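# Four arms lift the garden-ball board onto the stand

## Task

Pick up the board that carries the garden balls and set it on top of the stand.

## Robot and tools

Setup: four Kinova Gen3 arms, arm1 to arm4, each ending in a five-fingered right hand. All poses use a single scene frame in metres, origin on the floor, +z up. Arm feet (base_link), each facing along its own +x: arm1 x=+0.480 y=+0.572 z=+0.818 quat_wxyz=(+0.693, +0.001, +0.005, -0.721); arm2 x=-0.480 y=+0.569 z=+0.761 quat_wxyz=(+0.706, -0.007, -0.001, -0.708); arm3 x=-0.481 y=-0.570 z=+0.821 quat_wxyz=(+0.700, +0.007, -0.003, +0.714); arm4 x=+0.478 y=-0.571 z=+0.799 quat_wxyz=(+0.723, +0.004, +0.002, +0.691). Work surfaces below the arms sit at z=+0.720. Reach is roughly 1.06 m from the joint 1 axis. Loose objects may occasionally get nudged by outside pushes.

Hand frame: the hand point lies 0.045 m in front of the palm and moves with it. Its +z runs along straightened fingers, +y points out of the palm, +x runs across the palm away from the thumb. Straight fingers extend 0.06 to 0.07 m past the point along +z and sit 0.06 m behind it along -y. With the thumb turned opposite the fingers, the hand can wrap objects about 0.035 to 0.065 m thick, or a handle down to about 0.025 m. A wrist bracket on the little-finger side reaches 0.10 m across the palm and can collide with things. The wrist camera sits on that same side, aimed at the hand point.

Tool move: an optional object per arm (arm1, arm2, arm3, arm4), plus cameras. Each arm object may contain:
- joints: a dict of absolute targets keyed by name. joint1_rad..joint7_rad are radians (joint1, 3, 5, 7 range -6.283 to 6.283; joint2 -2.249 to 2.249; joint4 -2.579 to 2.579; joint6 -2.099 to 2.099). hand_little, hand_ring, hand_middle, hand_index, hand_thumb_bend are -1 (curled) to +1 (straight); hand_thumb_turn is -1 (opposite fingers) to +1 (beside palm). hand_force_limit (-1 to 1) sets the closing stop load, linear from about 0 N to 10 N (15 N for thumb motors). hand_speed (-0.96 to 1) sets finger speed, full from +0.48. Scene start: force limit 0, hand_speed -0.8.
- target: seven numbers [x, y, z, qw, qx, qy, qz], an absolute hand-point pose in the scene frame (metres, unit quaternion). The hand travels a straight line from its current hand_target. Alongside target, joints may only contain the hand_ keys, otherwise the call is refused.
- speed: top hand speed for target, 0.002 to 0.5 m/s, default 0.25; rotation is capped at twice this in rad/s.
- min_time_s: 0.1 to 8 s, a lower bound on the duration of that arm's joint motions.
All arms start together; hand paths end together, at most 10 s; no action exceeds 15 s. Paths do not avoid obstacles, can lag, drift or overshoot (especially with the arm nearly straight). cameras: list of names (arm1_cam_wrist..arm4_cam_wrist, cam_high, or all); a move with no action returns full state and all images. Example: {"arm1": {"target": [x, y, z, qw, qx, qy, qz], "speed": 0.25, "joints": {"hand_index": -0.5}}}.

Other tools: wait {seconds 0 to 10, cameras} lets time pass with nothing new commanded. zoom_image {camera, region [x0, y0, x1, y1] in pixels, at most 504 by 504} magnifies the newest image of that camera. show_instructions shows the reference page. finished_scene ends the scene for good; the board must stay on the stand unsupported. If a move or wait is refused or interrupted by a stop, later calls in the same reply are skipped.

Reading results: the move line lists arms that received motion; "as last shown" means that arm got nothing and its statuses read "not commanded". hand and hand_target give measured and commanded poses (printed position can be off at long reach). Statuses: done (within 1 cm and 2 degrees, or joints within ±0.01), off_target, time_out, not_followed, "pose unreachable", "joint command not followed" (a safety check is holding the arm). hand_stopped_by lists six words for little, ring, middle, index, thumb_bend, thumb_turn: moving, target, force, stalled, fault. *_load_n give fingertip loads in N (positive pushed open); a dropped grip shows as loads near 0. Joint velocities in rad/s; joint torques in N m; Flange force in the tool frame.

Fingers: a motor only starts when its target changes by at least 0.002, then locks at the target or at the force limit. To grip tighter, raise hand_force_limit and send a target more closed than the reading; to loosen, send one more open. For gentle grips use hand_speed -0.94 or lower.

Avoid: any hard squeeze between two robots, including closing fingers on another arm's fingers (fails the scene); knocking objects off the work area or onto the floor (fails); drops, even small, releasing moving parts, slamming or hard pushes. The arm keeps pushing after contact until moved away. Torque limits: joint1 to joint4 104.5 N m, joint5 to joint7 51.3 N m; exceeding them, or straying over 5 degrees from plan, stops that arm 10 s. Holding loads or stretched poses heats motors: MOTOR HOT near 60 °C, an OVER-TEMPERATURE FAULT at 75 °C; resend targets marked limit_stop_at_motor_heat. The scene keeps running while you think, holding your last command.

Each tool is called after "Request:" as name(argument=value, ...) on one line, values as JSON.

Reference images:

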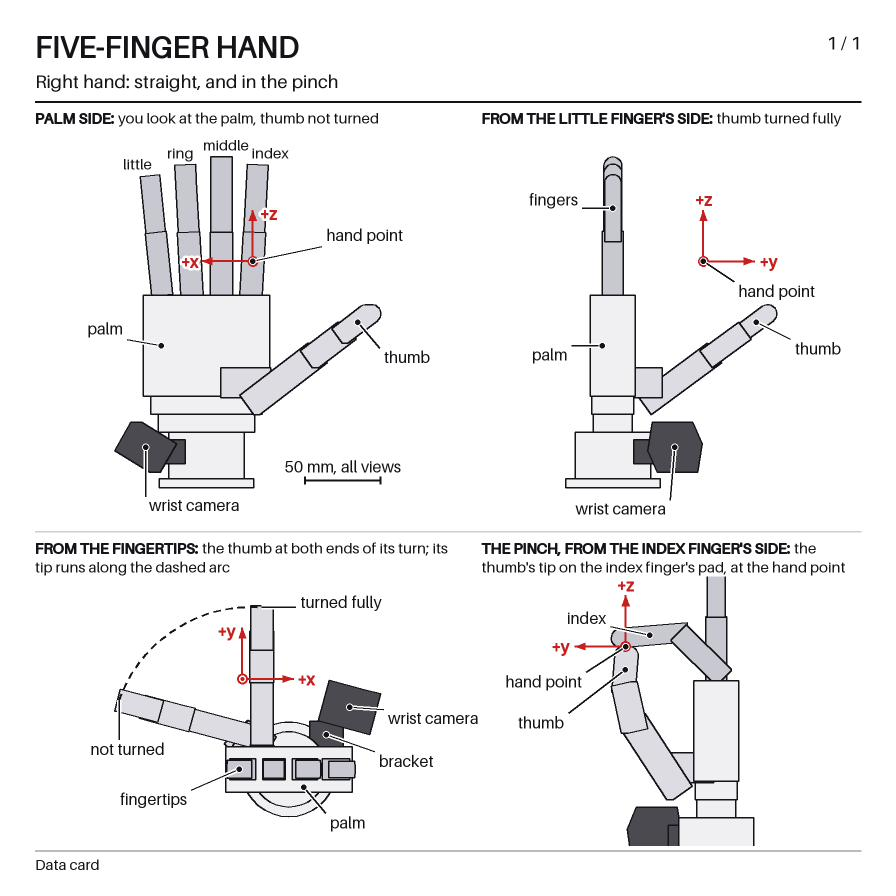

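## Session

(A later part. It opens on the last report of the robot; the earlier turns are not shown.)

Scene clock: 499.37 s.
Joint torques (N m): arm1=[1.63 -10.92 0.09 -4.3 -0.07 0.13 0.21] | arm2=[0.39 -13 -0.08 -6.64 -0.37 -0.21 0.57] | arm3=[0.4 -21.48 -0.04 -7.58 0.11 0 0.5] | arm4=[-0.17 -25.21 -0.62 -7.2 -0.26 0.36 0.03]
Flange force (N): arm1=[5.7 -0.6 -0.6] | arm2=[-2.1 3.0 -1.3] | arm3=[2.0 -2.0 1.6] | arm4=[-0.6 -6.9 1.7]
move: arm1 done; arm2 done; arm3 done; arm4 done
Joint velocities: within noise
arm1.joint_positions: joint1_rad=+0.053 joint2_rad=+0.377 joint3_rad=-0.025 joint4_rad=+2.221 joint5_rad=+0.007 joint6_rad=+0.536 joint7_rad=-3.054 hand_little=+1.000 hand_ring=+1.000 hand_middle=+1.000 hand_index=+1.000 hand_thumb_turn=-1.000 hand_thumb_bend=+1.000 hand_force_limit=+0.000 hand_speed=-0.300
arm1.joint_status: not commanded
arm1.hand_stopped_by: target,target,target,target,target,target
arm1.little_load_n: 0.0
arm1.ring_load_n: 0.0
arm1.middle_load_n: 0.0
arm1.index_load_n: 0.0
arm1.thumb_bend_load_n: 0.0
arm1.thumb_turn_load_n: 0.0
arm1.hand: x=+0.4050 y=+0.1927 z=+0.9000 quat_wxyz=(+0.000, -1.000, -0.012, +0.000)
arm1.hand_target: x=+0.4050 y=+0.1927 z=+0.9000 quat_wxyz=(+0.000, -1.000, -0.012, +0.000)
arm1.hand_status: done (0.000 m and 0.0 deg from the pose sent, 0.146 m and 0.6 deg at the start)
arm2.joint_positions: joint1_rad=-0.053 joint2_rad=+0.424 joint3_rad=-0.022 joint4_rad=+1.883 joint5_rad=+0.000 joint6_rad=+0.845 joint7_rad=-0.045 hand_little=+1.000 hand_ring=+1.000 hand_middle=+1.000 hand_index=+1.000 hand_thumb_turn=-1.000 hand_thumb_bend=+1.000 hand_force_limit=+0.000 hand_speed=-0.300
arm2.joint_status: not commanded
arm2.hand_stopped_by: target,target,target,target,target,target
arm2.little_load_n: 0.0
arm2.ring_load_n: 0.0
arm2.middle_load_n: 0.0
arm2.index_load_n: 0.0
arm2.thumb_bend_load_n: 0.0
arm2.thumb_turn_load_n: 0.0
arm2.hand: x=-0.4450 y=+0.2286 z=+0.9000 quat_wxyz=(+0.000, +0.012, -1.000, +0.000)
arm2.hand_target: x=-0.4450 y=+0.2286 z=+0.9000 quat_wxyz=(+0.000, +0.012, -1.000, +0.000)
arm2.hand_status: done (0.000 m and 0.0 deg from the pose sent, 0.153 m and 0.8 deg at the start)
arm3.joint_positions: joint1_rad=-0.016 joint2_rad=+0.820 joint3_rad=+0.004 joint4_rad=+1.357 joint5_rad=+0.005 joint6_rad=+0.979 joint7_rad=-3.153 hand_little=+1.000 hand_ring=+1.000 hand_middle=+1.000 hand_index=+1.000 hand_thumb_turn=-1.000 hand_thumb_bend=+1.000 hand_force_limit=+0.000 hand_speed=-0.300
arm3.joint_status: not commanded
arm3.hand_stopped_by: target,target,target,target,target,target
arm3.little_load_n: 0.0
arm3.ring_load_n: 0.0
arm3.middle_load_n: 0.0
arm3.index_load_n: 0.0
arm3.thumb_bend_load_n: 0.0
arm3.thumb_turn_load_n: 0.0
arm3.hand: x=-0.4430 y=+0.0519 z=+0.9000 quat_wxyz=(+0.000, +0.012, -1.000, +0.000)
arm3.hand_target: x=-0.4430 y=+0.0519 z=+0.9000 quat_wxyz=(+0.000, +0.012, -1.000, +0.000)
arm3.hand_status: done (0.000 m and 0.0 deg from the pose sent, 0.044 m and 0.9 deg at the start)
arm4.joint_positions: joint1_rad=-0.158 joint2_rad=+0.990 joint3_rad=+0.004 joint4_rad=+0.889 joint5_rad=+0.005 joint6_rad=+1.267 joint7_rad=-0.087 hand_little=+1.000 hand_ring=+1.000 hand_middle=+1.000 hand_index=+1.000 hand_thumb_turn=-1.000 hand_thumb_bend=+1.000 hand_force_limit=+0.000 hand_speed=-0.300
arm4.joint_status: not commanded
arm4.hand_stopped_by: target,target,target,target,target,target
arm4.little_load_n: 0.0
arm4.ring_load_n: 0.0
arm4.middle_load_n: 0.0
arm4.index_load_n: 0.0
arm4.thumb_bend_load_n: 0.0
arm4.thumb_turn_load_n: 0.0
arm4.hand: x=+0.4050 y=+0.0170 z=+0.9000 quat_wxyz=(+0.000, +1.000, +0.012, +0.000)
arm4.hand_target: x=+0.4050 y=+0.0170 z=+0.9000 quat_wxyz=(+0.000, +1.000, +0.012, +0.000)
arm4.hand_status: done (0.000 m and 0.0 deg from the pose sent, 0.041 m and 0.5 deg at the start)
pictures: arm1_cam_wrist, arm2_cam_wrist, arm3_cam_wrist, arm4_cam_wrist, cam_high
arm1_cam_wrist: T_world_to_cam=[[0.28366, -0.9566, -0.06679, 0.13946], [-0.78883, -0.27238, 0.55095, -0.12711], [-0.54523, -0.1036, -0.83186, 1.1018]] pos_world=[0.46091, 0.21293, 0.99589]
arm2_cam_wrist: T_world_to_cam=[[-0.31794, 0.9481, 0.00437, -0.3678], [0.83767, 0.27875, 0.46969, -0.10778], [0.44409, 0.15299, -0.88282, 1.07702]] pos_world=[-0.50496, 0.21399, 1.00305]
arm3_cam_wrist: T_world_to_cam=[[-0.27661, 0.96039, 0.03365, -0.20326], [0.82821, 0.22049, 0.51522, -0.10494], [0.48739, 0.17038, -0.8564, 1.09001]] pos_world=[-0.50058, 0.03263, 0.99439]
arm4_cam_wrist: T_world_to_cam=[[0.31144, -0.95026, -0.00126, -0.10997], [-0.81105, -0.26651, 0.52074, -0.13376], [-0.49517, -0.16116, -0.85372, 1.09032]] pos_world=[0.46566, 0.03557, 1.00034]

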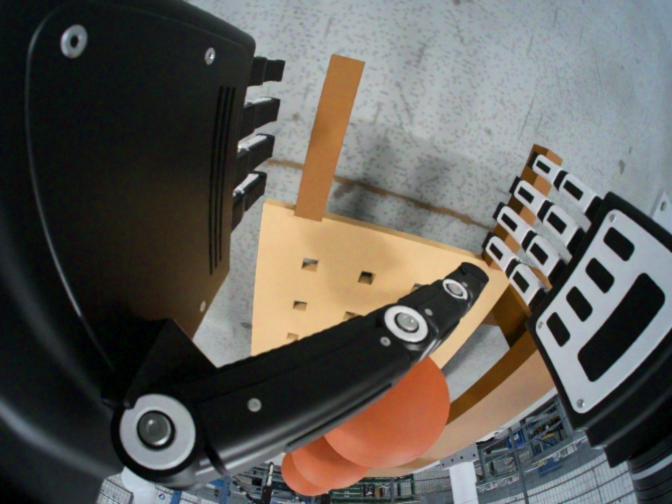

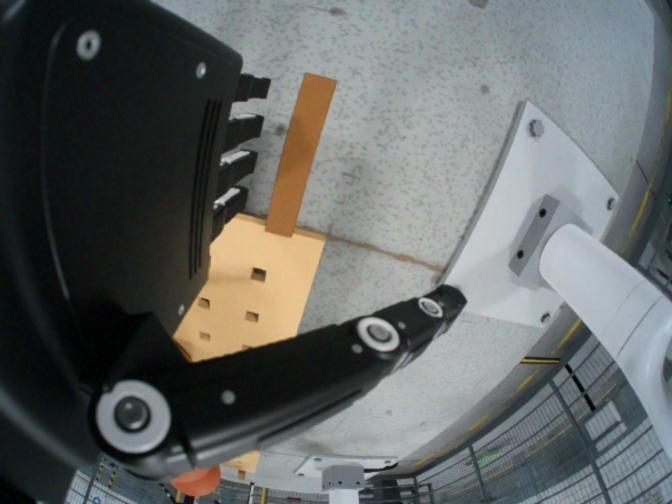

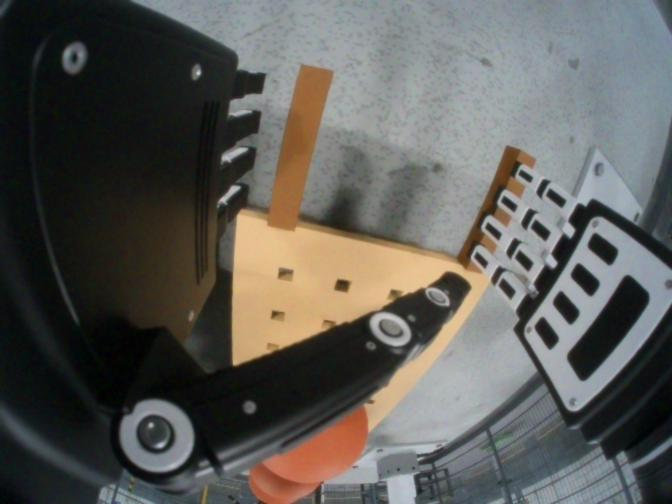

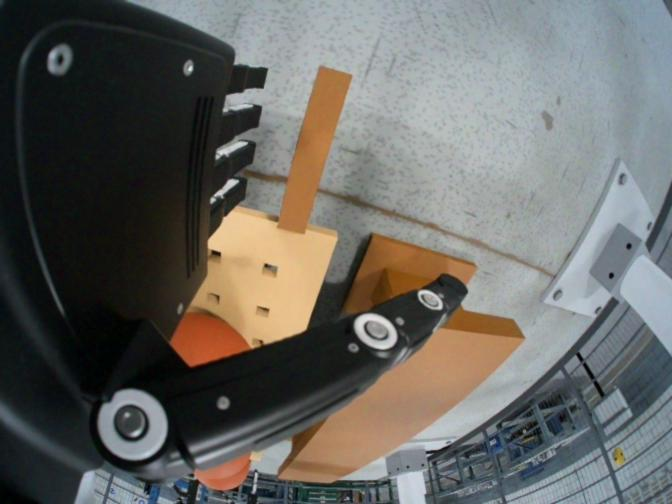

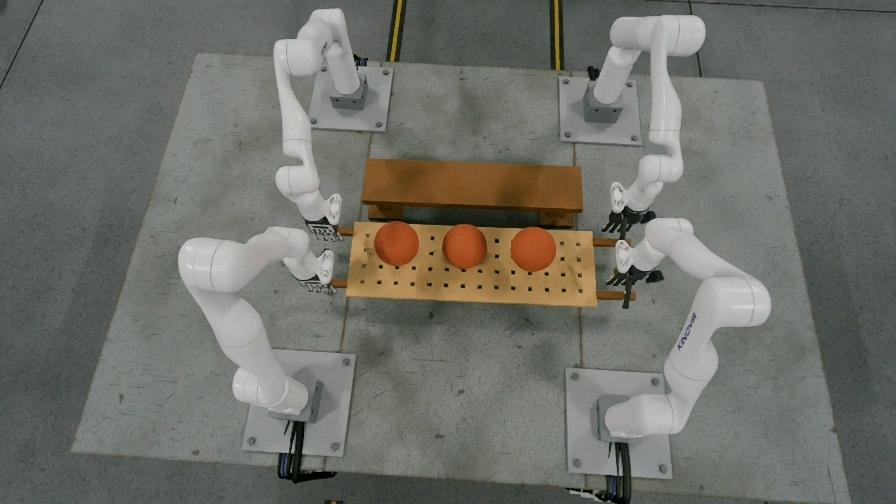

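Request:
move(arm1={"target": [0.405, 0.1927, 0.805, 0, 0.9999, 0.0122, 0], "speed": 0.08}, arm2={"target": [-0.449, 0.2286, 0.805, 0, -0.0122, 0.9999, 0], "speed": 0.08}, arm3={"target": [-0.444, 0.0519, 0.805, 0, -0.0122, 0.9999, 0], "speed": 0.08}, arm4={"target": [0.405, 0.016, 0.805, 0, 0.9999, 0.0122, 0], "speed": 0.08}, cameras=["all"])

Request:
move(arm1={"joints": {"hand_little": 0, "hand_ring": 0, "hand_middle": 0, "hand_index": 0}}, arm2={"joints": {"hand_little": 0, "hand_ring": 0, "hand_middle": 0, "hand_index": 0}}, arm3={"joints": {"hand_little": 0, "hand_ring": 0, "hand_middle": 0, "hand_index": 0}}, arm4={"joints": {"hand_little": 0, "hand_ring": 0, "hand_middle": 0, "hand_index": 0}}, cameras=["all"])

Scene clock: 544.87 s.
Joint torques (N m): arm1=[1.54 -12.91 0.17 -1.82 -0.03 0.09 0.25] | arm2=[0.45 -14.33 -0.01 -4.88 -0.35 -0.18 0.59] | arm3=[0.32 -22.3 -0.02 -6.61 0.11 0.03 0.54] | arm4=[-0.13 -25.48 -0.62 -6.54 -0.26 0.34 0.02]
Flange force (N): arm1=[5.6 -0.7 -1.0] | arm2=[-2.1 2.6 -2.0] | arm3=[2.0 -2.4 1.4] | arm4=[-0.6 -6.0 2.5]
move: arm1 done; arm2 done; arm3 done; arm4 done
Joint velocities: within noise
arm1.joint_positions: joint1_rad=+0.043 joint2_rad=+0.649 joint3_rad=-0.016 joint4_rad=+2.288 joint5_rad=+0.020 joint6_rad=+0.196 joint7_rad=-3.067 hand_little=+1.000 hand_ring=+1.000 hand_middle=+1.000 hand_index=+1.000 hand_thumb_turn=-1.000 hand_thumb_bend=+1.000 hand_force_limit=+0.000 hand_speed=-0.300
arm1.joint_status: not commanded
arm1.hand_stopped_by: target,target,target,target,target,target
arm1.little_load_n: 0.0
arm1.ring_load_n: 0.0
arm1.middle_load_n: 0.0
arm1.index_load_n: 0.0
arm1.thumb_bend_load_n: 0.0
arm1.thumb_turn_load_n: 0.0
arm1.hand: x=+0.4050 y=+0.1927 z=+0.8050 quat_wxyz=(+0.000, -1.000, -0.012, +0.000)
arm1.hand_target: x=+0.4050 y=+0.1927 z=+0.8050 quat_wxyz=(+0.000, -1.000, -0.012, +0.000)
arm1.hand_status: done (0.000 m and 0.0 deg from the pose sent, 0.095 m and 0.0 deg at the start)
arm2.joint_positions: joint1_rad=-0.045 joint2_rad=+0.608 joint3_rad=-0.023 joint4_rad=+1.983 joint5_rad=+0.008 joint6_rad=+0.561 joint7_rad=-0.042 hand_little=+1.000 hand_ring=+1.000 hand_middle=+1.000 hand_index=+1.000 hand_thumb_turn=-1.000 hand_thumb_bend=+1.000 hand_force_limit=+0.000 hand_speed=-0.300
arm2.joint_status: not commanded
arm2.hand_stopped_by: target,target,target,target,target,target
arm2.little_load_n: 0.0
arm2.ring_load_n: 0.0
arm2.middle_load_n: 0.0
arm2.index_load_n: -0.5
arm2.thumb_bend_load_n: 0.0
arm2.thumb_turn_load_n: 0.0
arm2.hand: x=-0.4490 y=+0.2286 z=+0.8050 quat_wxyz=(+0.000, +0.012, -1.000, +0.000)
arm2.hand_target: x=-0.4490 y=+0.2286 z=+0.8050 quat_wxyz=(+0.000, +0.012, -1.000, +0.000)
arm2.hand_status: done (0.000 m and 0.0 deg from the pose sent, 0.095 m and 0.0 deg at the start)
arm3.joint_positions: joint1_rad=-0.015 joint2_rad=+0.966 joint3_rad=+0.001 joint4_rad=+1.407 joint5_rad=+0.008 joint6_rad=+0.782 joint7_rad=-3.158 hand_little=+1.000 hand_ring=+1.000 hand_middle=+1.000 hand_index=+1.000 hand_thumb_turn=-1.000 hand_thumb_bend=+1.000 hand_force_limit=+0.000 hand_speed=-0.300
arm3.joint_status: not commanded
arm3.hand_stopped_by: target,target,target,target,target,target
arm3.little_load_n: 0.0
arm3.ring_load_n: 0.0
arm3.middle_load_n: 0.0
arm3.index_load_n: 0.0
arm3.thumb_bend_load_n: 0.0
arm3.thumb_turn_load_n: 0.0
arm3.hand: x=-0.4440 y=+0.0519 z=+0.8050 quat_wxyz=(+0.000, +0.012, -1.000, +0.000)
arm3.hand_target: x=-0.4440 y=+0.0519 z=+0.8050 quat_wxyz=(+0.000, +0.012, -1.000, +0.000)
arm3.hand_status: done (0.000 m and 0.0 deg from the pose sent, 0.095 m and 0.0 deg at the start)
arm4.joint_positions: joint1_rad=-0.155 joint2_rad=+1.097 joint3_rad=+0.001 joint4_rad=+0.976 joint5_rad=+0.008 joint6_rad=+1.073 joint7_rad=-0.089 hand_little=+1.000 hand_ring=+1.000 hand_middle=+1.000 hand_index=+1.000 hand_thumb_turn=-1.000 hand_thumb_bend=+1.000 hand_force_limit=+0.000 hand_speed=-0.300
arm4.joint_status: not commanded
arm4.hand_stopped_by: target,target,target,target,target,target
arm4.little_load_n: 0.0
arm4.ring_load_n: 0.0
arm4.middle_load_n: 0.0
arm4.index_load_n: 0.0
arm4.thumb_bend_load_n: 0.0
arm4.thumb_turn_load_n: 0.0
arm4.hand: x=+0.4050 y=+0.0160 z=+0.8050 quat_wxyz=(+0.000, +1.000, +0.012, +0.000)
arm4.hand_target: x=+0.4050 y=+0.0160 z=+0.8050 quat_wxyz=(+0.000, +1.000, +0.012, +0.000)
arm4.hand_status: done (0.000 m and 0.0 deg from the pose sent, 0.095 m and 0.0 deg at the start)
pictures: arm1_cam_wrist, arm2_cam_wrist, arm3_cam_wrist, arm4_cam_wrist, cam_high
arm1_cam_wrist: T_world_to_cam=[[0.28366, -0.9566, -0.06679, 0.13311], [-0.78883, -0.27238, 0.55095, -0.07477], [-0.54523, -0.1036, -0.83186, 1.02277]] pos_world=[0.46091, 0.21293, 0.90089]
arm2_cam_wrist: T_world_to_cam=[[-0.31794, 0.9481, 0.00437, -0.36866], [0.83767, 0.27875, 0.46969, -0.05981], [0.44409, 0.15299, -0.88282, 0.99493]] pos_world=[-0.50896, 0.21399, 0.90805]
arm3_cam_wrist: T_world_to_cam=[[-0.27663, 0.96039, 0.03367, -0.20037], [0.82828, 0.22051, 0.51511, -0.05503], [0.48728, 0.17038, -0.85647, 1.00914]] pos_world=[-0.50158, 0.03263, 0.89939]
arm4_cam_wrist: T_world_to_cam=[[0.31137, -0.95029, -0.00121, -0.11104], [-0.81108, -0.26642, 0.52074, -0.08454], [-0.49517, -0.16116, -0.85372, 1.00906]] pos_world=[0.46566, 0.03457, 0.90534]

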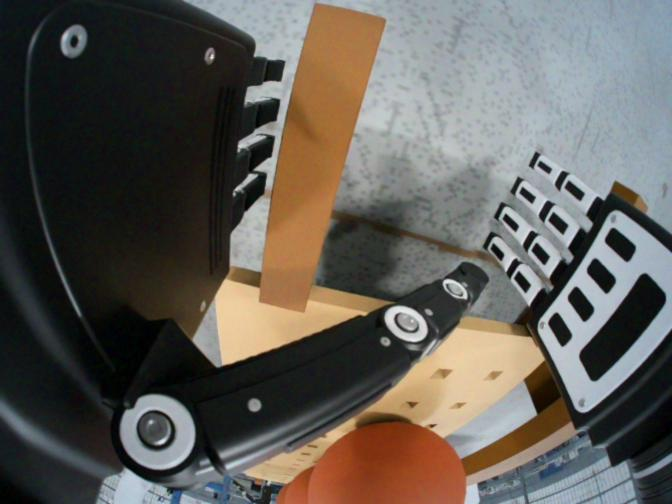

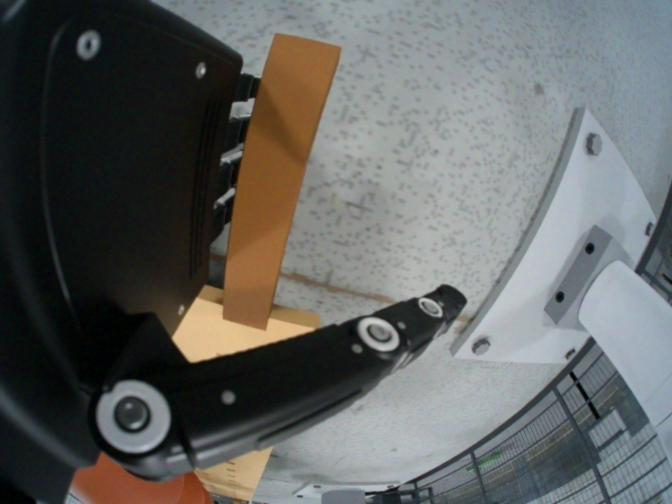

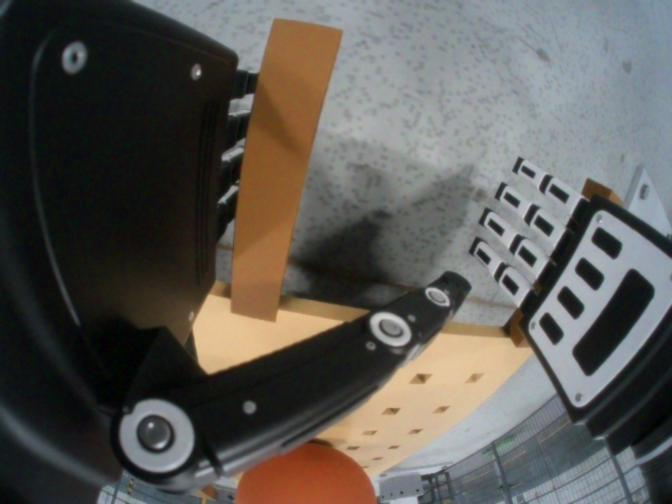

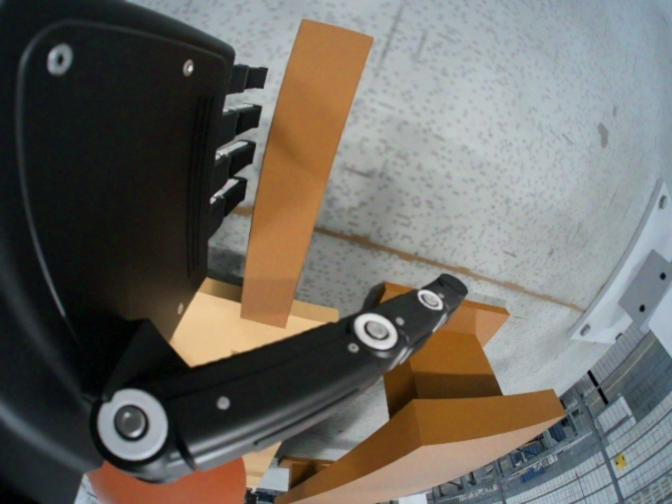

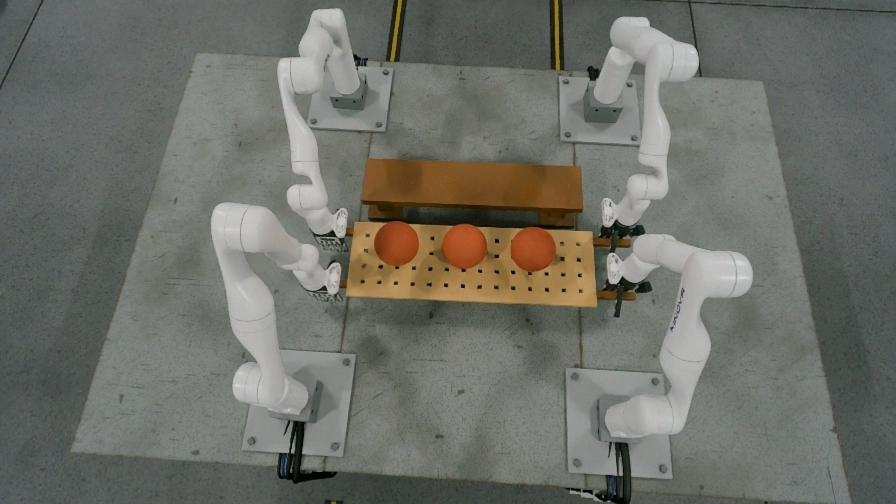

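Scene clock: 545.87 s.
Joint torques (N m): arm1=[2.28 -16.42 1.01 -2.73 0.02 -0.1 0.14] | arm2=[0.5 -14.59 0.05 -4.41 -0.33 0.19 0.62] | arm3=[0.46 -27.26 0.31 -8.88 0.26 -0.48 0.58] | arm4=[-0.13 -25.53 -0.66 -6.54 -0.25 0.36 0.03]
Flange force (N): arm1=[7.7 -0.8 9.4] | arm2=[-2.3 1.4 -0.6] | arm3=[2.4 -2.5 9.3] | arm4=[-0.6 -6.0 2.6]
move: arm1 done; arm2 done; arm3 done; arm4 done
Joint velocities: within noise
arm1.joint_positions: joint1_rad=+0.043 joint2_rad=+0.650 joint3_rad=-0.016 joint4_rad=+2.288 joint5_rad=+0.020 joint6_rad=+0.196 joint7_rad=-3.067 hand_little=+0.000 hand_ring=+0.000 hand_middle=+0.000 hand_index=+0.001 hand_thumb_turn=-1.000 hand_thumb_bend=+1.000 hand_force_limit=+0.000 hand_speed=-0.300
arm1.joint_status: all done
arm1.hand_stopped_by: target,target,target,target,target,target
arm1.little_load_n: 0.5
arm1.ring_load_n: 1.5
arm1.middle_load_n: 1.0
arm1.index_load_n: 2.0
arm1.thumb_bend_load_n: 0.0
arm1.thumb_turn_load_n: 0.0
arm1.hand: x=+0.4050 y=+0.1927 z=+0.8050 quat_wxyz=(+0.000, -1.000, -0.012, +0.000)
arm1.hand_target: x=+0.4050 y=+0.1927 z=+0.8050 quat_wxyz=(+0.000, -1.000, -0.012, +0.000)
arm1.hand_status: not commanded
arm2.joint_positions: joint1_rad=-0.045 joint2_rad=+0.608 joint3_rad=-0.023 joint4_rad=+1.983 joint5_rad=+0.008 joint6_rad=+0.561 joint7_rad=-0.042 hand_little=+0.000 hand_ring=+0.000 hand_middle=+0.000 hand_index=+0.000 hand_thumb_turn=-1.000 hand_thumb_bend=+1.000 hand_force_limit=+0.000 hand_speed=-0.300
arm2.joint_status: all done
arm2.hand_stopped_by: target,target,target,target,target,target
arm2.little_load_n: 0.5
arm2.ring_load_n: 0.0
arm2.middle_load_n: 0.0
arm2.index_load_n: 0.5
arm2.thumb_bend_load_n: 0.0
arm2.thumb_turn_load_n: 0.0
arm2.hand: x=-0.4490 y=+0.2286 z=+0.8050 quat_wxyz=(+0.000, +0.012, -1.000, +0.000)
arm2.hand_target: x=-0.4490 y=+0.2286 z=+0.8050 quat_wxyz=(+0.000, +0.012, -1.000, +0.000)
arm2.hand_status: not commanded
arm3.joint_positions: joint1_rad=-0.015 joint2_rad=+0.967 joint3_rad=+0.001 joint4_rad=+1.407 joint5_rad=+0.008 joint6_rad=+0.782 joint7_rad=-3.158 hand_little=+0.000 hand_ring=+0.000 hand_middle=+0.000 hand_index=+0.001 hand_thumb_turn=-1.000 hand_thumb_bend=+1.000 hand_force_limit=+0.000 hand_speed=-0.300
arm3.joint_status: all done
arm3.hand_stopped_by: target,target,target,target,target,target
arm3.little_load_n: 0.5
arm3.ring_load_n: 0.5
arm3.middle_load_n: 1.0
arm3.index_load_n: 1.5
arm3.thumb_bend_load_n: 0.0
arm3.thumb_turn_load_n: 0.0
arm3.hand: x=-0.4440 y=+0.0518 z=+0.8049 quat_wxyz=(+0.000, +0.012, -1.000, +0.000)
arm3.hand_target: x=-0.4440 y=+0.0519 z=+0.8050 quat_wxyz=(+0.000, +0.012, -1.000, +0.000)
arm3.hand_status: not commanded
arm4.joint_positions: joint1_rad=-0.155 joint2_rad=+1.097 joint3_rad=+0.001 joint4_rad=+0.976 joint5_rad=+0.008 joint6_rad=+1.073 joint7_rad=-0.089 hand_little=+0.000 hand_ring=+0.000 hand_middle=+0.000 hand_index=+0.000 hand_thumb_turn=-1.000 hand_thumb_bend=+1.000 hand_force_limit=+0.000 hand_speed=-0.300
arm4.joint_status: all done
arm4.hand_stopped_by: target,target,target,target,target,target
arm4.little_load_n: 0.0
arm4.ring_load_n: 0.0
arm4.middle_load_n: 0.0
arm4.index_load_n: 0.0
arm4.thumb_bend_load_n: 0.0
arm4.thumb_turn_load_n: 0.0
arm4.hand: x=+0.4050 y=+0.0160 z=+0.8050 quat_wxyz=(+0.000, +1.000, +0.012, +0.000)
arm4.hand_target: x=+0.4050 y=+0.0160 z=+0.8050 quat_wxyz=(+0.000, +1.000, +0.012, +0.000)
arm4.hand_status: not commanded
pictures: arm1_cam_wrist, arm2_cam_wrist, arm3_cam_wrist, arm4_cam_wrist, cam_high
arm1_cam_wrist: T_world_to_cam=[[0.28369, -0.95658, -0.06692, 0.13322], [-0.78882, -0.27248, 0.55092, -0.07473], [-0.54524, -0.1035, -0.83187, 1.02276]] pos_world=[0.46091, 0.21293, 0.90089]
arm2_cam_wrist: T_world_to_cam=[[-0.31798, 0.94809, 0.00445, -0.36876], [0.83766, 0.27874, 0.46971, -0.05983], [0.44409, 0.15309, -0.88281, 0.9949]] pos_world=[-0.50896, 0.21399, 0.90805]
arm3_cam_wrist: T_world_to_cam=[[-0.27661, 0.9604, 0.03346, -0.20016], [0.82827, 0.22061, 0.51507, -0.05495], [0.48729, 0.17018, -0.8565, 1.0091]] pos_world=[-0.50158, 0.03263, 0.89929]
arm4_cam_wrist: T_world_to_cam=[[0.31137, -0.95029, -0.00121, -0.11104], [-0.81108, -0.26642, 0.52074, -0.08454], [-0.49517, -0.16116, -0.85372, 1.00906]] pos_world=[0.46566, 0.03457, 0.90534]

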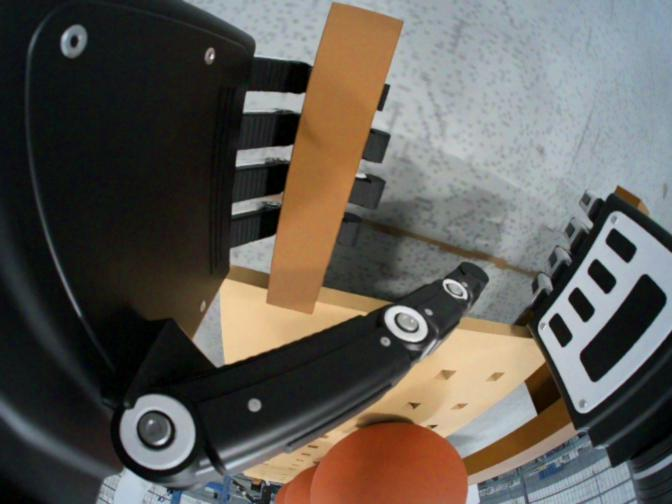

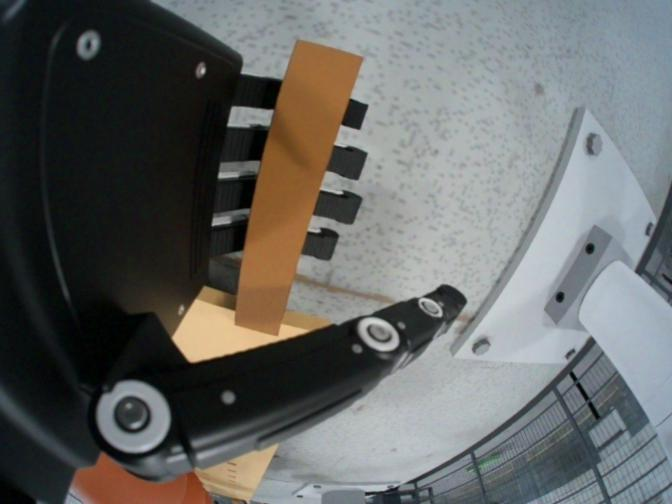

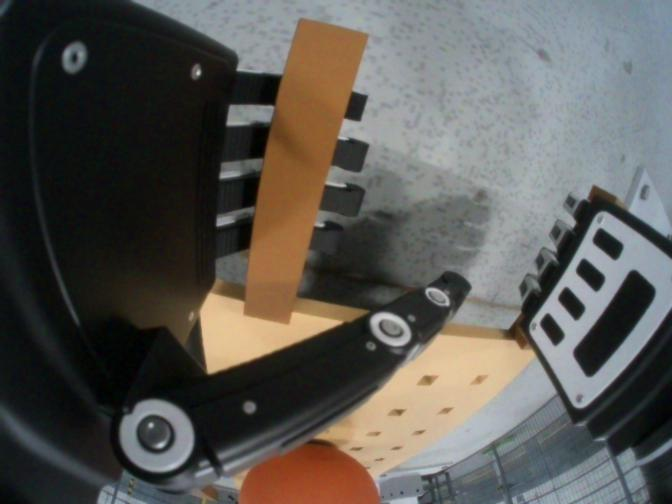

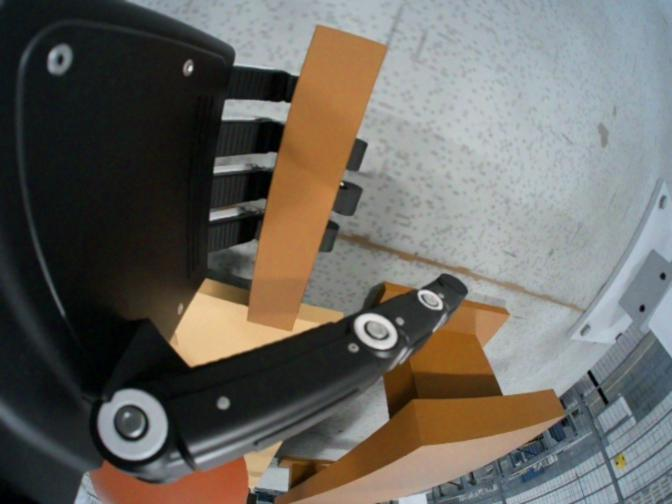

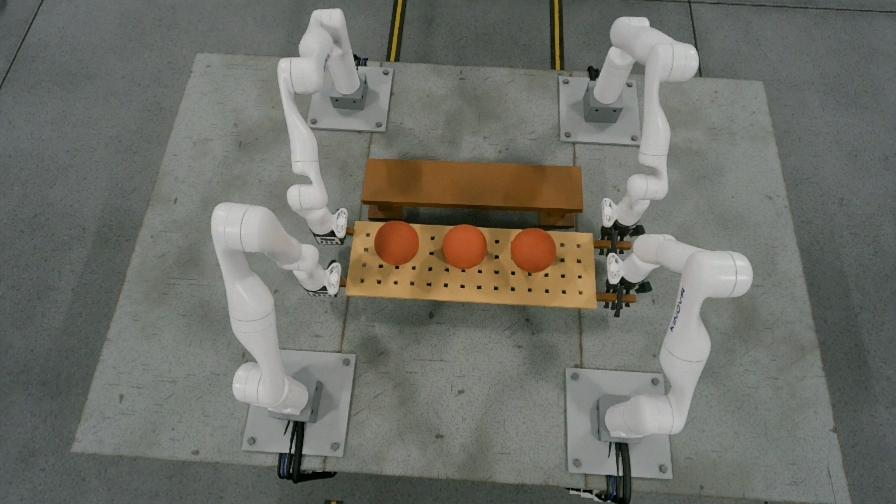

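Request:
move(arm1={"target": [0.405, 0.1927, 0.788, 0, 1, 0.0035, 0], "speed": 0.05}, arm2={"target": [-0.449, 0.2286, 0.788, 0, -0.0035, 1, 0], "speed": 0.05}, arm3={"target": [-0.444, 0.0519, 0.788, 0, -0.0035, 1, 0], "speed": 0.05}, arm4={"target": [0.405, 0.016, 0.788, 0, 1, 0.0035, 0], "speed": 0.05})

Request:
move(arm1={"target": [0.405, 0.182, 0.788, 0, 1, 0.0035, 0], "speed": 0.04}, arm2={"target": [-0.449, 0.241, 0.788, 0, -0.0035, 1, 0], "speed": 0.04}, arm3={"target": [-0.444, 0.0625, 0.788, 0, -0.0035, 1, 0], "speed": 0.04}, arm4={"target": [0.405, 0.003, 0.788, 0, 1, 0.0035, 0], "speed": 0.04}, cameras=["all"])

Scene clock: 605.70 s.
Joint torques (N m): arm1=[1.53 -13.22 0.35 -1.35 -0.04 0.08 0.22] | arm2=[0.45 -14.57 -0.01 -4.52 -0.32 -0.19 0.59] | arm3=[0.39 -22.44 0.01 -6.42 0.08 0.02 0.55] | arm4=[-0.13 -25.6 -0.66 -6.39 -0.26 0.33 0]
Flange force (N): arm1=[5.3 -0.7 -1.3] | arm2=[-2.0 2.5 -2.1] | arm3=[2.1 -2.5 1.3] | arm4=[-0.7 -6.2 2.7]
move: arm1 done; arm2 done; arm3 done; arm4 done
Joint velocities: within noise
arm1.joint_positions: joint1_rad=+0.036 joint2_rad=+0.703 joint3_rad=-0.012 joint4_rad=+2.290 joint5_rad=+0.011 joint6_rad=+0.141 joint7_rad=-3.079 hand_little=+0.000 hand_ring=+0.000 hand_middle=+0.000 hand_index=+0.000 hand_thumb_turn=-1.000 hand_thumb_bend=+1.000 hand_force_limit=+0.000 hand_speed=-0.300
arm1.joint_status: not commanded
arm1.hand_stopped_by: target,target,target,target,target,target
arm1.little_load_n: 0.0
arm1.ring_load_n: 0.0
arm1.middle_load_n: 0.0
arm1.index_load_n: 0.0
arm1.thumb_bend_load_n: 0.0
arm1.thumb_turn_load_n: 0.0
arm1.hand: x=+0.4050 y=+0.1927 z=+0.7880 quat_wxyz=(+0.000, -1.000, -0.004, +0.000)
arm1.hand_target: x=+0.4050 y=+0.1927 z=+0.7880 quat_wxyz=(+0.000, -1.000, -0.004, +0.000)
arm1.hand_status: done (0.000 m and 0.0 deg from the pose sent, 0.017 m and 1.0 deg at the start)
arm2.joint_positions: joint1_rad=-0.047 joint2_rad=+0.645 joint3_rad=-0.018 joint4_rad=+1.995 joint5_rad=+0.004 joint6_rad=+0.512 joint7_rad=-0.054 hand_little=+0.000 hand_ring=+0.000 hand_middle=+0.000 hand_index=+0.000 hand_thumb_turn=-1.000 hand_thumb_bend=+1.000 hand_force_limit=+0.000 hand_speed=-0.300
arm2.joint_status: not commanded
arm2.hand_stopped_by: target,target,target,target,target,target
arm2.little_load_n: 0.0
arm2.ring_load_n: 0.0
arm2.middle_load_n: 0.0
arm2.index_load_n: 0.0
arm2.thumb_bend_load_n: 0.0
arm2.thumb_turn_load_n: 0.0
arm2.hand: x=-0.4490 y=+0.2286 z=+0.7880 quat_wxyz=(+0.000, +0.004, -1.000, +0.000)
arm2.hand_target: x=-0.4490 y=+0.2286 z=+0.7880 quat_wxyz=(+0.000, +0.004, -1.000, +0.000)
arm2.hand_status: done (0.000 m and 0.0 deg from the pose sent, 0.017 m and 1.0 deg at the start)
arm3.joint_positions: joint1_rad=-0.019 joint2_rad=+0.997 joint3_rad=+0.005 joint4_rad=+1.407 joint5_rad=+0.003 joint6_rad=+0.752 joint7_rad=-3.173 hand_little=+0.000 hand_ring=+0.000 hand_middle=+0.000 hand_index=+0.000 hand_thumb_turn=-1.000 hand_thumb_bend=+1.000 hand_force_limit=+0.000 hand_speed=-0.300
arm3.joint_status: not commanded
arm3.hand_stopped_by: target,target,target,target,target,target
arm3.little_load_n: 0.0
arm3.ring_load_n: 0.0
arm3.middle_load_n: 0.5
arm3.index_load_n: 0.0
arm3.thumb_bend_load_n: 0.0
arm3.thumb_turn_load_n: 0.0
arm3.hand: x=-0.4440 y=+0.0519 z=+0.7880 quat_wxyz=(+0.000, +0.004, -1.000, +0.000)
arm3.hand_target: x=-0.4440 y=+0.0519 z=+0.7880 quat_wxyz=(+0.000, +0.004, -1.000, +0.000)
arm3.hand_status: done (0.000 m and 0.0 deg from the pose sent, 0.017 m and 1.0 deg at the start)
arm4.joint_positions: joint1_rad=-0.155 joint2_rad=+1.120 joint3_rad=+0.004 joint4_rad=+0.985 joint5_rad=+0.005 joint6_rad=+1.041 joint7_rad=-0.103 hand_little=+0.000 hand_ring=+0.000 hand_middle=+0.000 hand_index=+0.000 hand_thumb_turn=-1.000 hand_thumb_bend=+1.000 hand_force_limit=+0.000 hand_speed=-0.300
arm4.joint_status: not commanded
arm4.hand_stopped_by: target,target,target,target,target,target
arm4.little_load_n: 0.5
arm4.ring_load_n: 0.0
arm4.middle_load_n: 0.0
arm4.index_load_n: 0.0
arm4.thumb_bend_load_n: 0.0
arm4.thumb_turn_load_n: 0.0
arm4.hand: x=+0.4050 y=+0.0160 z=+0.7880 quat_wxyz=(+0.000, +1.000, +0.004, +0.000)
arm4.hand_target: x=+0.4050 y=+0.0160 z=+0.7880 quat_wxyz=(+0.000, +1.000, +0.004, +0.000)
arm4.hand_status: done (0.000 m and 0.0 deg from the pose sent, 0.017 m and 1.0 deg at the start)
pictures: none

Scene clock: 606.67 s.
Joint torques (N m): arm1=[1.66 -13.46 0.17 -1.53 -0.04 0.09 0.14] | arm2=[1.22 -12.86 0.87 -1.6 -0.28 1.19 0.45] | arm3=[0.36 -22.81 0.03 -6.62 0.13 0.03 0.54] | arm4=[-0.14 -25.17 -0.62 -6.23 -0.28 0.38 0.03]
Flange force (N): arm1=[5.5 -0.6 -1.5] | arm2=[-3.6 -2.1 -2.7] | arm3=[2.0 -2.6 1.3] | arm4=[-0.7 -5.4 2.9]
move: arm1 done; arm2 done; arm3 done; arm4 done
Joint velocities: within noise
arm1.joint_positions: joint1_rad=+0.034 joint2_rad=+0.708 joint3_rad=-0.012 joint4_rad=+2.256 joint5_rad=+0.010 joint6_rad=+0.170 joint7_rad=-3.080 hand_little=+0.000 hand_ring=+0.000 hand_middle=+0.000 hand_index=+0.000 hand_thumb_turn=-1.000 hand_thumb_bend=+1.000 hand_force_limit=+0.000 hand_speed=-0.300
arm1.joint_status: not commanded
arm1.hand_stopped_by: target,target,target,target,target,target
arm1.little_load_n: 0.0
arm1.ring_load_n: 0.5
arm1.middle_load_n: 0.0
arm1.index_load_n: 0.0
arm1.thumb_bend_load_n: 0.0
arm1.thumb_turn_load_n: 0.0
arm1.hand: x=+0.4050 y=+0.1820 z=+0.7880 quat_wxyz=(+0.000, -1.000, -0.003, +0.000)
arm1.hand_target: x=+0.4050 y=+0.1820 z=+0.7880 quat_wxyz=(+0.000, -1.000, -0.003, +0.000)
arm1.hand_status: done (0.000 m and 0.0 deg from the pose sent, 0.011 m and 0.0 deg at the start)
arm2.joint_positions: joint1_rad=-0.048 joint2_rad=+0.630 joint3_rad=-0.018 joint4_rad=+2.036 joint5_rad=+0.004 joint6_rad=+0.486 joint7_rad=-0.056 hand_little=+0.000 hand_ring=+0.000 hand_middle=+0.000 hand_index=+0.000 hand_thumb_turn=-1.000 hand_thumb_bend=+1.000 hand_force_limit=+0.000 hand_speed=-0.300
arm2.joint_status: not commanded
arm2.hand_stopped_by: target,target,target,target,target,target
arm2.little_load_n: 0.0
arm2.ring_load_n: 0.0
arm2.middle_load_n: 0.0
arm2.index_load_n: 0.0
arm2.thumb_bend_load_n: -0.5
arm2.thumb_turn_load_n: 0.0
arm2.hand: x=-0.4490 y=+0.2410 z=+0.7880 quat_wxyz=(+0.000, +0.004, -1.000, +0.000)
arm2.hand_target: x=-0.4490 y=+0.2410 z=+0.7880 quat_wxyz=(+0.000, +0.003, -1.000, +0.000)
arm2.hand_status: done (0.000 m and 0.0 deg from the pose sent, 0.012 m and 0.0 deg at the start)
arm3.joint_positions: joint1_rad=-0.018 joint2_rad=+1.015 joint3_rad=+0.005 joint4_rad=+1.360 joint5_rad=+0.003 joint6_rad=+0.781 joint7_rad=-3.172 hand_little=+0.000 hand_ring=+0.000 hand_middle=+0.000 hand_index=+0.000 hand_thumb_turn=-1.000 hand_thumb_bend=+1.000 hand_force_limit=+0.000 hand_speed=-0.300
arm3.joint_status: not commanded
arm3.hand_stopped_by: target,target,target,target,target,target
arm3.little_load_n: 0.0
arm3.ring_load_n: 0.5
arm3.middle_load_n: 0.0
arm3.index_load_n: 0.0
arm3.thumb_bend_load_n: 0.0
arm3.thumb_turn_load_n: 0.0
arm3.hand: x=-0.4440 y=+0.0625 z=+0.7880 quat_wxyz=(+0.000, +0.004, -1.000, +0.000)
arm3.hand_target: x=-0.4440 y=+0.0625 z=+0.7880 quat_wxyz=(+0.000, +0.004, -1.000, +0.000)
arm3.hand_status: done (0.000 m and 0.0 deg from the pose sent, 0.011 m and 0.0 deg at the start)
arm4.joint_positions: joint1_rad=-0.157 joint2_rad=+1.089 joint3_rad=+0.003 joint4_rad=+1.058 joint5_rad=+0.006 joint6_rad=+0.998 joint7_rad=-0.106 hand_little=+0.000 hand_ring=+0.000 hand_middle=+0.000 hand_index=+0.000 hand_thumb_turn=-1.000 hand_thumb_bend=+1.000 hand_force_limit=+0.000 hand_speed=-0.300
arm4.joint_status: not commanded
arm4.hand_stopped_by: target,target,target,target,target,target
arm4.little_load_n: 0.0
arm4.ring_load_n: 0.0
arm4.middle_load_n: 0.0
arm4.index_load_n: 0.0
arm4.thumb_bend_load_n: 0.0
arm4.thumb_turn_load_n: 0.0
arm4.hand: x=+0.4050 y=+0.0030 z=+0.7880 quat_wxyz=(+0.000, +1.000, +0.003, +0.000)
arm4.hand_target: x=+0.4050 y=+0.0030 z=+0.7880 quat_wxyz=(+0.000, +1.000, +0.003, +0.000)
arm4.hand_status: done (0.000 m and 0.0 deg from the pose sent, 0.013 m and 0.0 deg at the start)
pictures: arm1_cam_wrist, arm2_cam_wrist, arm3_cam_wrist, arm4_cam_wrist, cam_high
arm1_cam_wrist: T_world_to_cam=[[0.26685, -0.96142, -0.0668, 0.12946], [-0.79347, -0.25851, 0.55098, -0.06901], [-0.54699, -0.09402, -0.83184, 1.00646]] pos_world=[0.46122, 0.20125, 0.88389]
arm2_cam_wrist: T_world_to_cam=[[-0.3015, 0.95346, 0.00435, -0.37422], [0.84238, 0.26423, 0.46966, -0.04972], [0.44666, 0.14527, -0.88284, 0.98101]] pos_world=[-0.50912, 0.22744, 0.89105]
arm3_cam_wrist: T_world_to_cam=[[-0.25986, 0.96506, 0.03366, -0.20279], [0.83199, 0.20606, 0.51511, -0.04607], [0.49017, 0.16186, -0.85647, 0.99459]] pos_world=[-0.50188, 0.04422, 0.88239]
arm4_cam_wrist: T_world_to_cam=[[0.29483, -0.95555, -0.00122, -0.11664], [-0.81559, -0.25231, 0.52073, -0.07741], [-0.49789, -0.15253, -0.85372, 0.9935]] pos_world=[0.46591, 0.02055, 0.88834]

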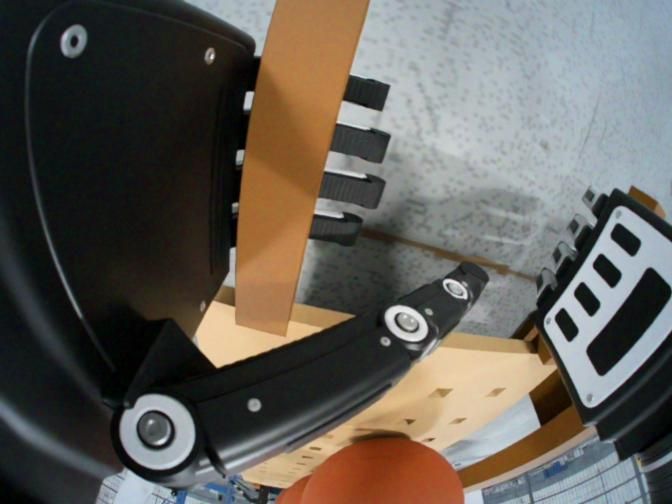

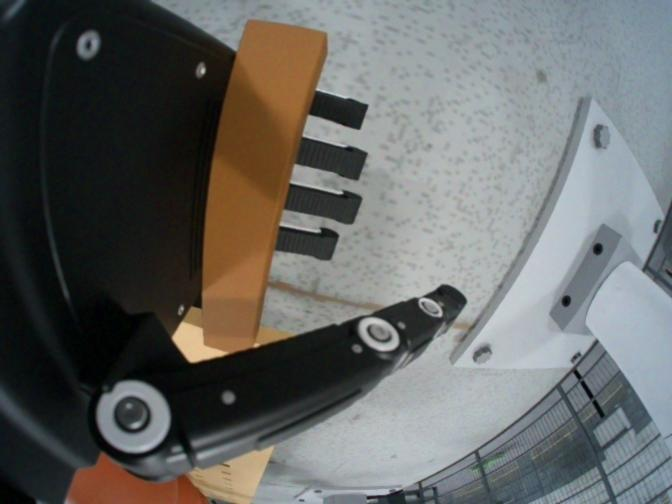

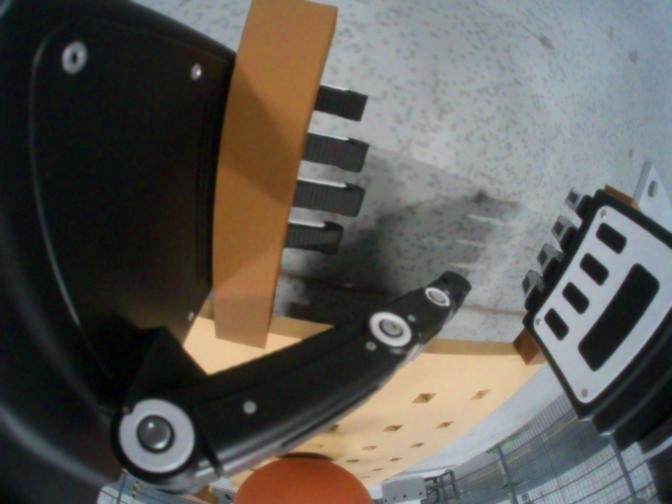

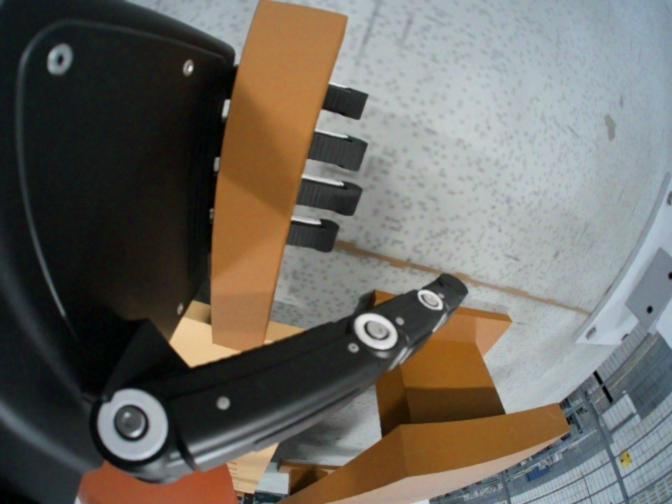

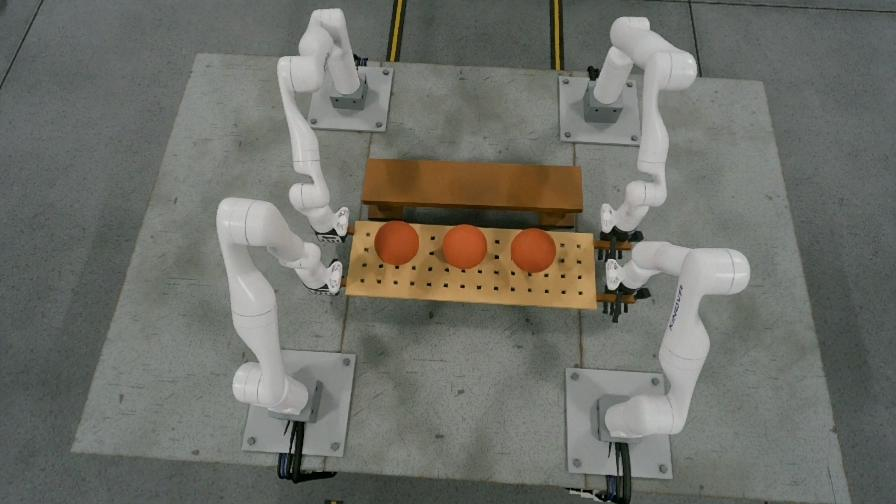

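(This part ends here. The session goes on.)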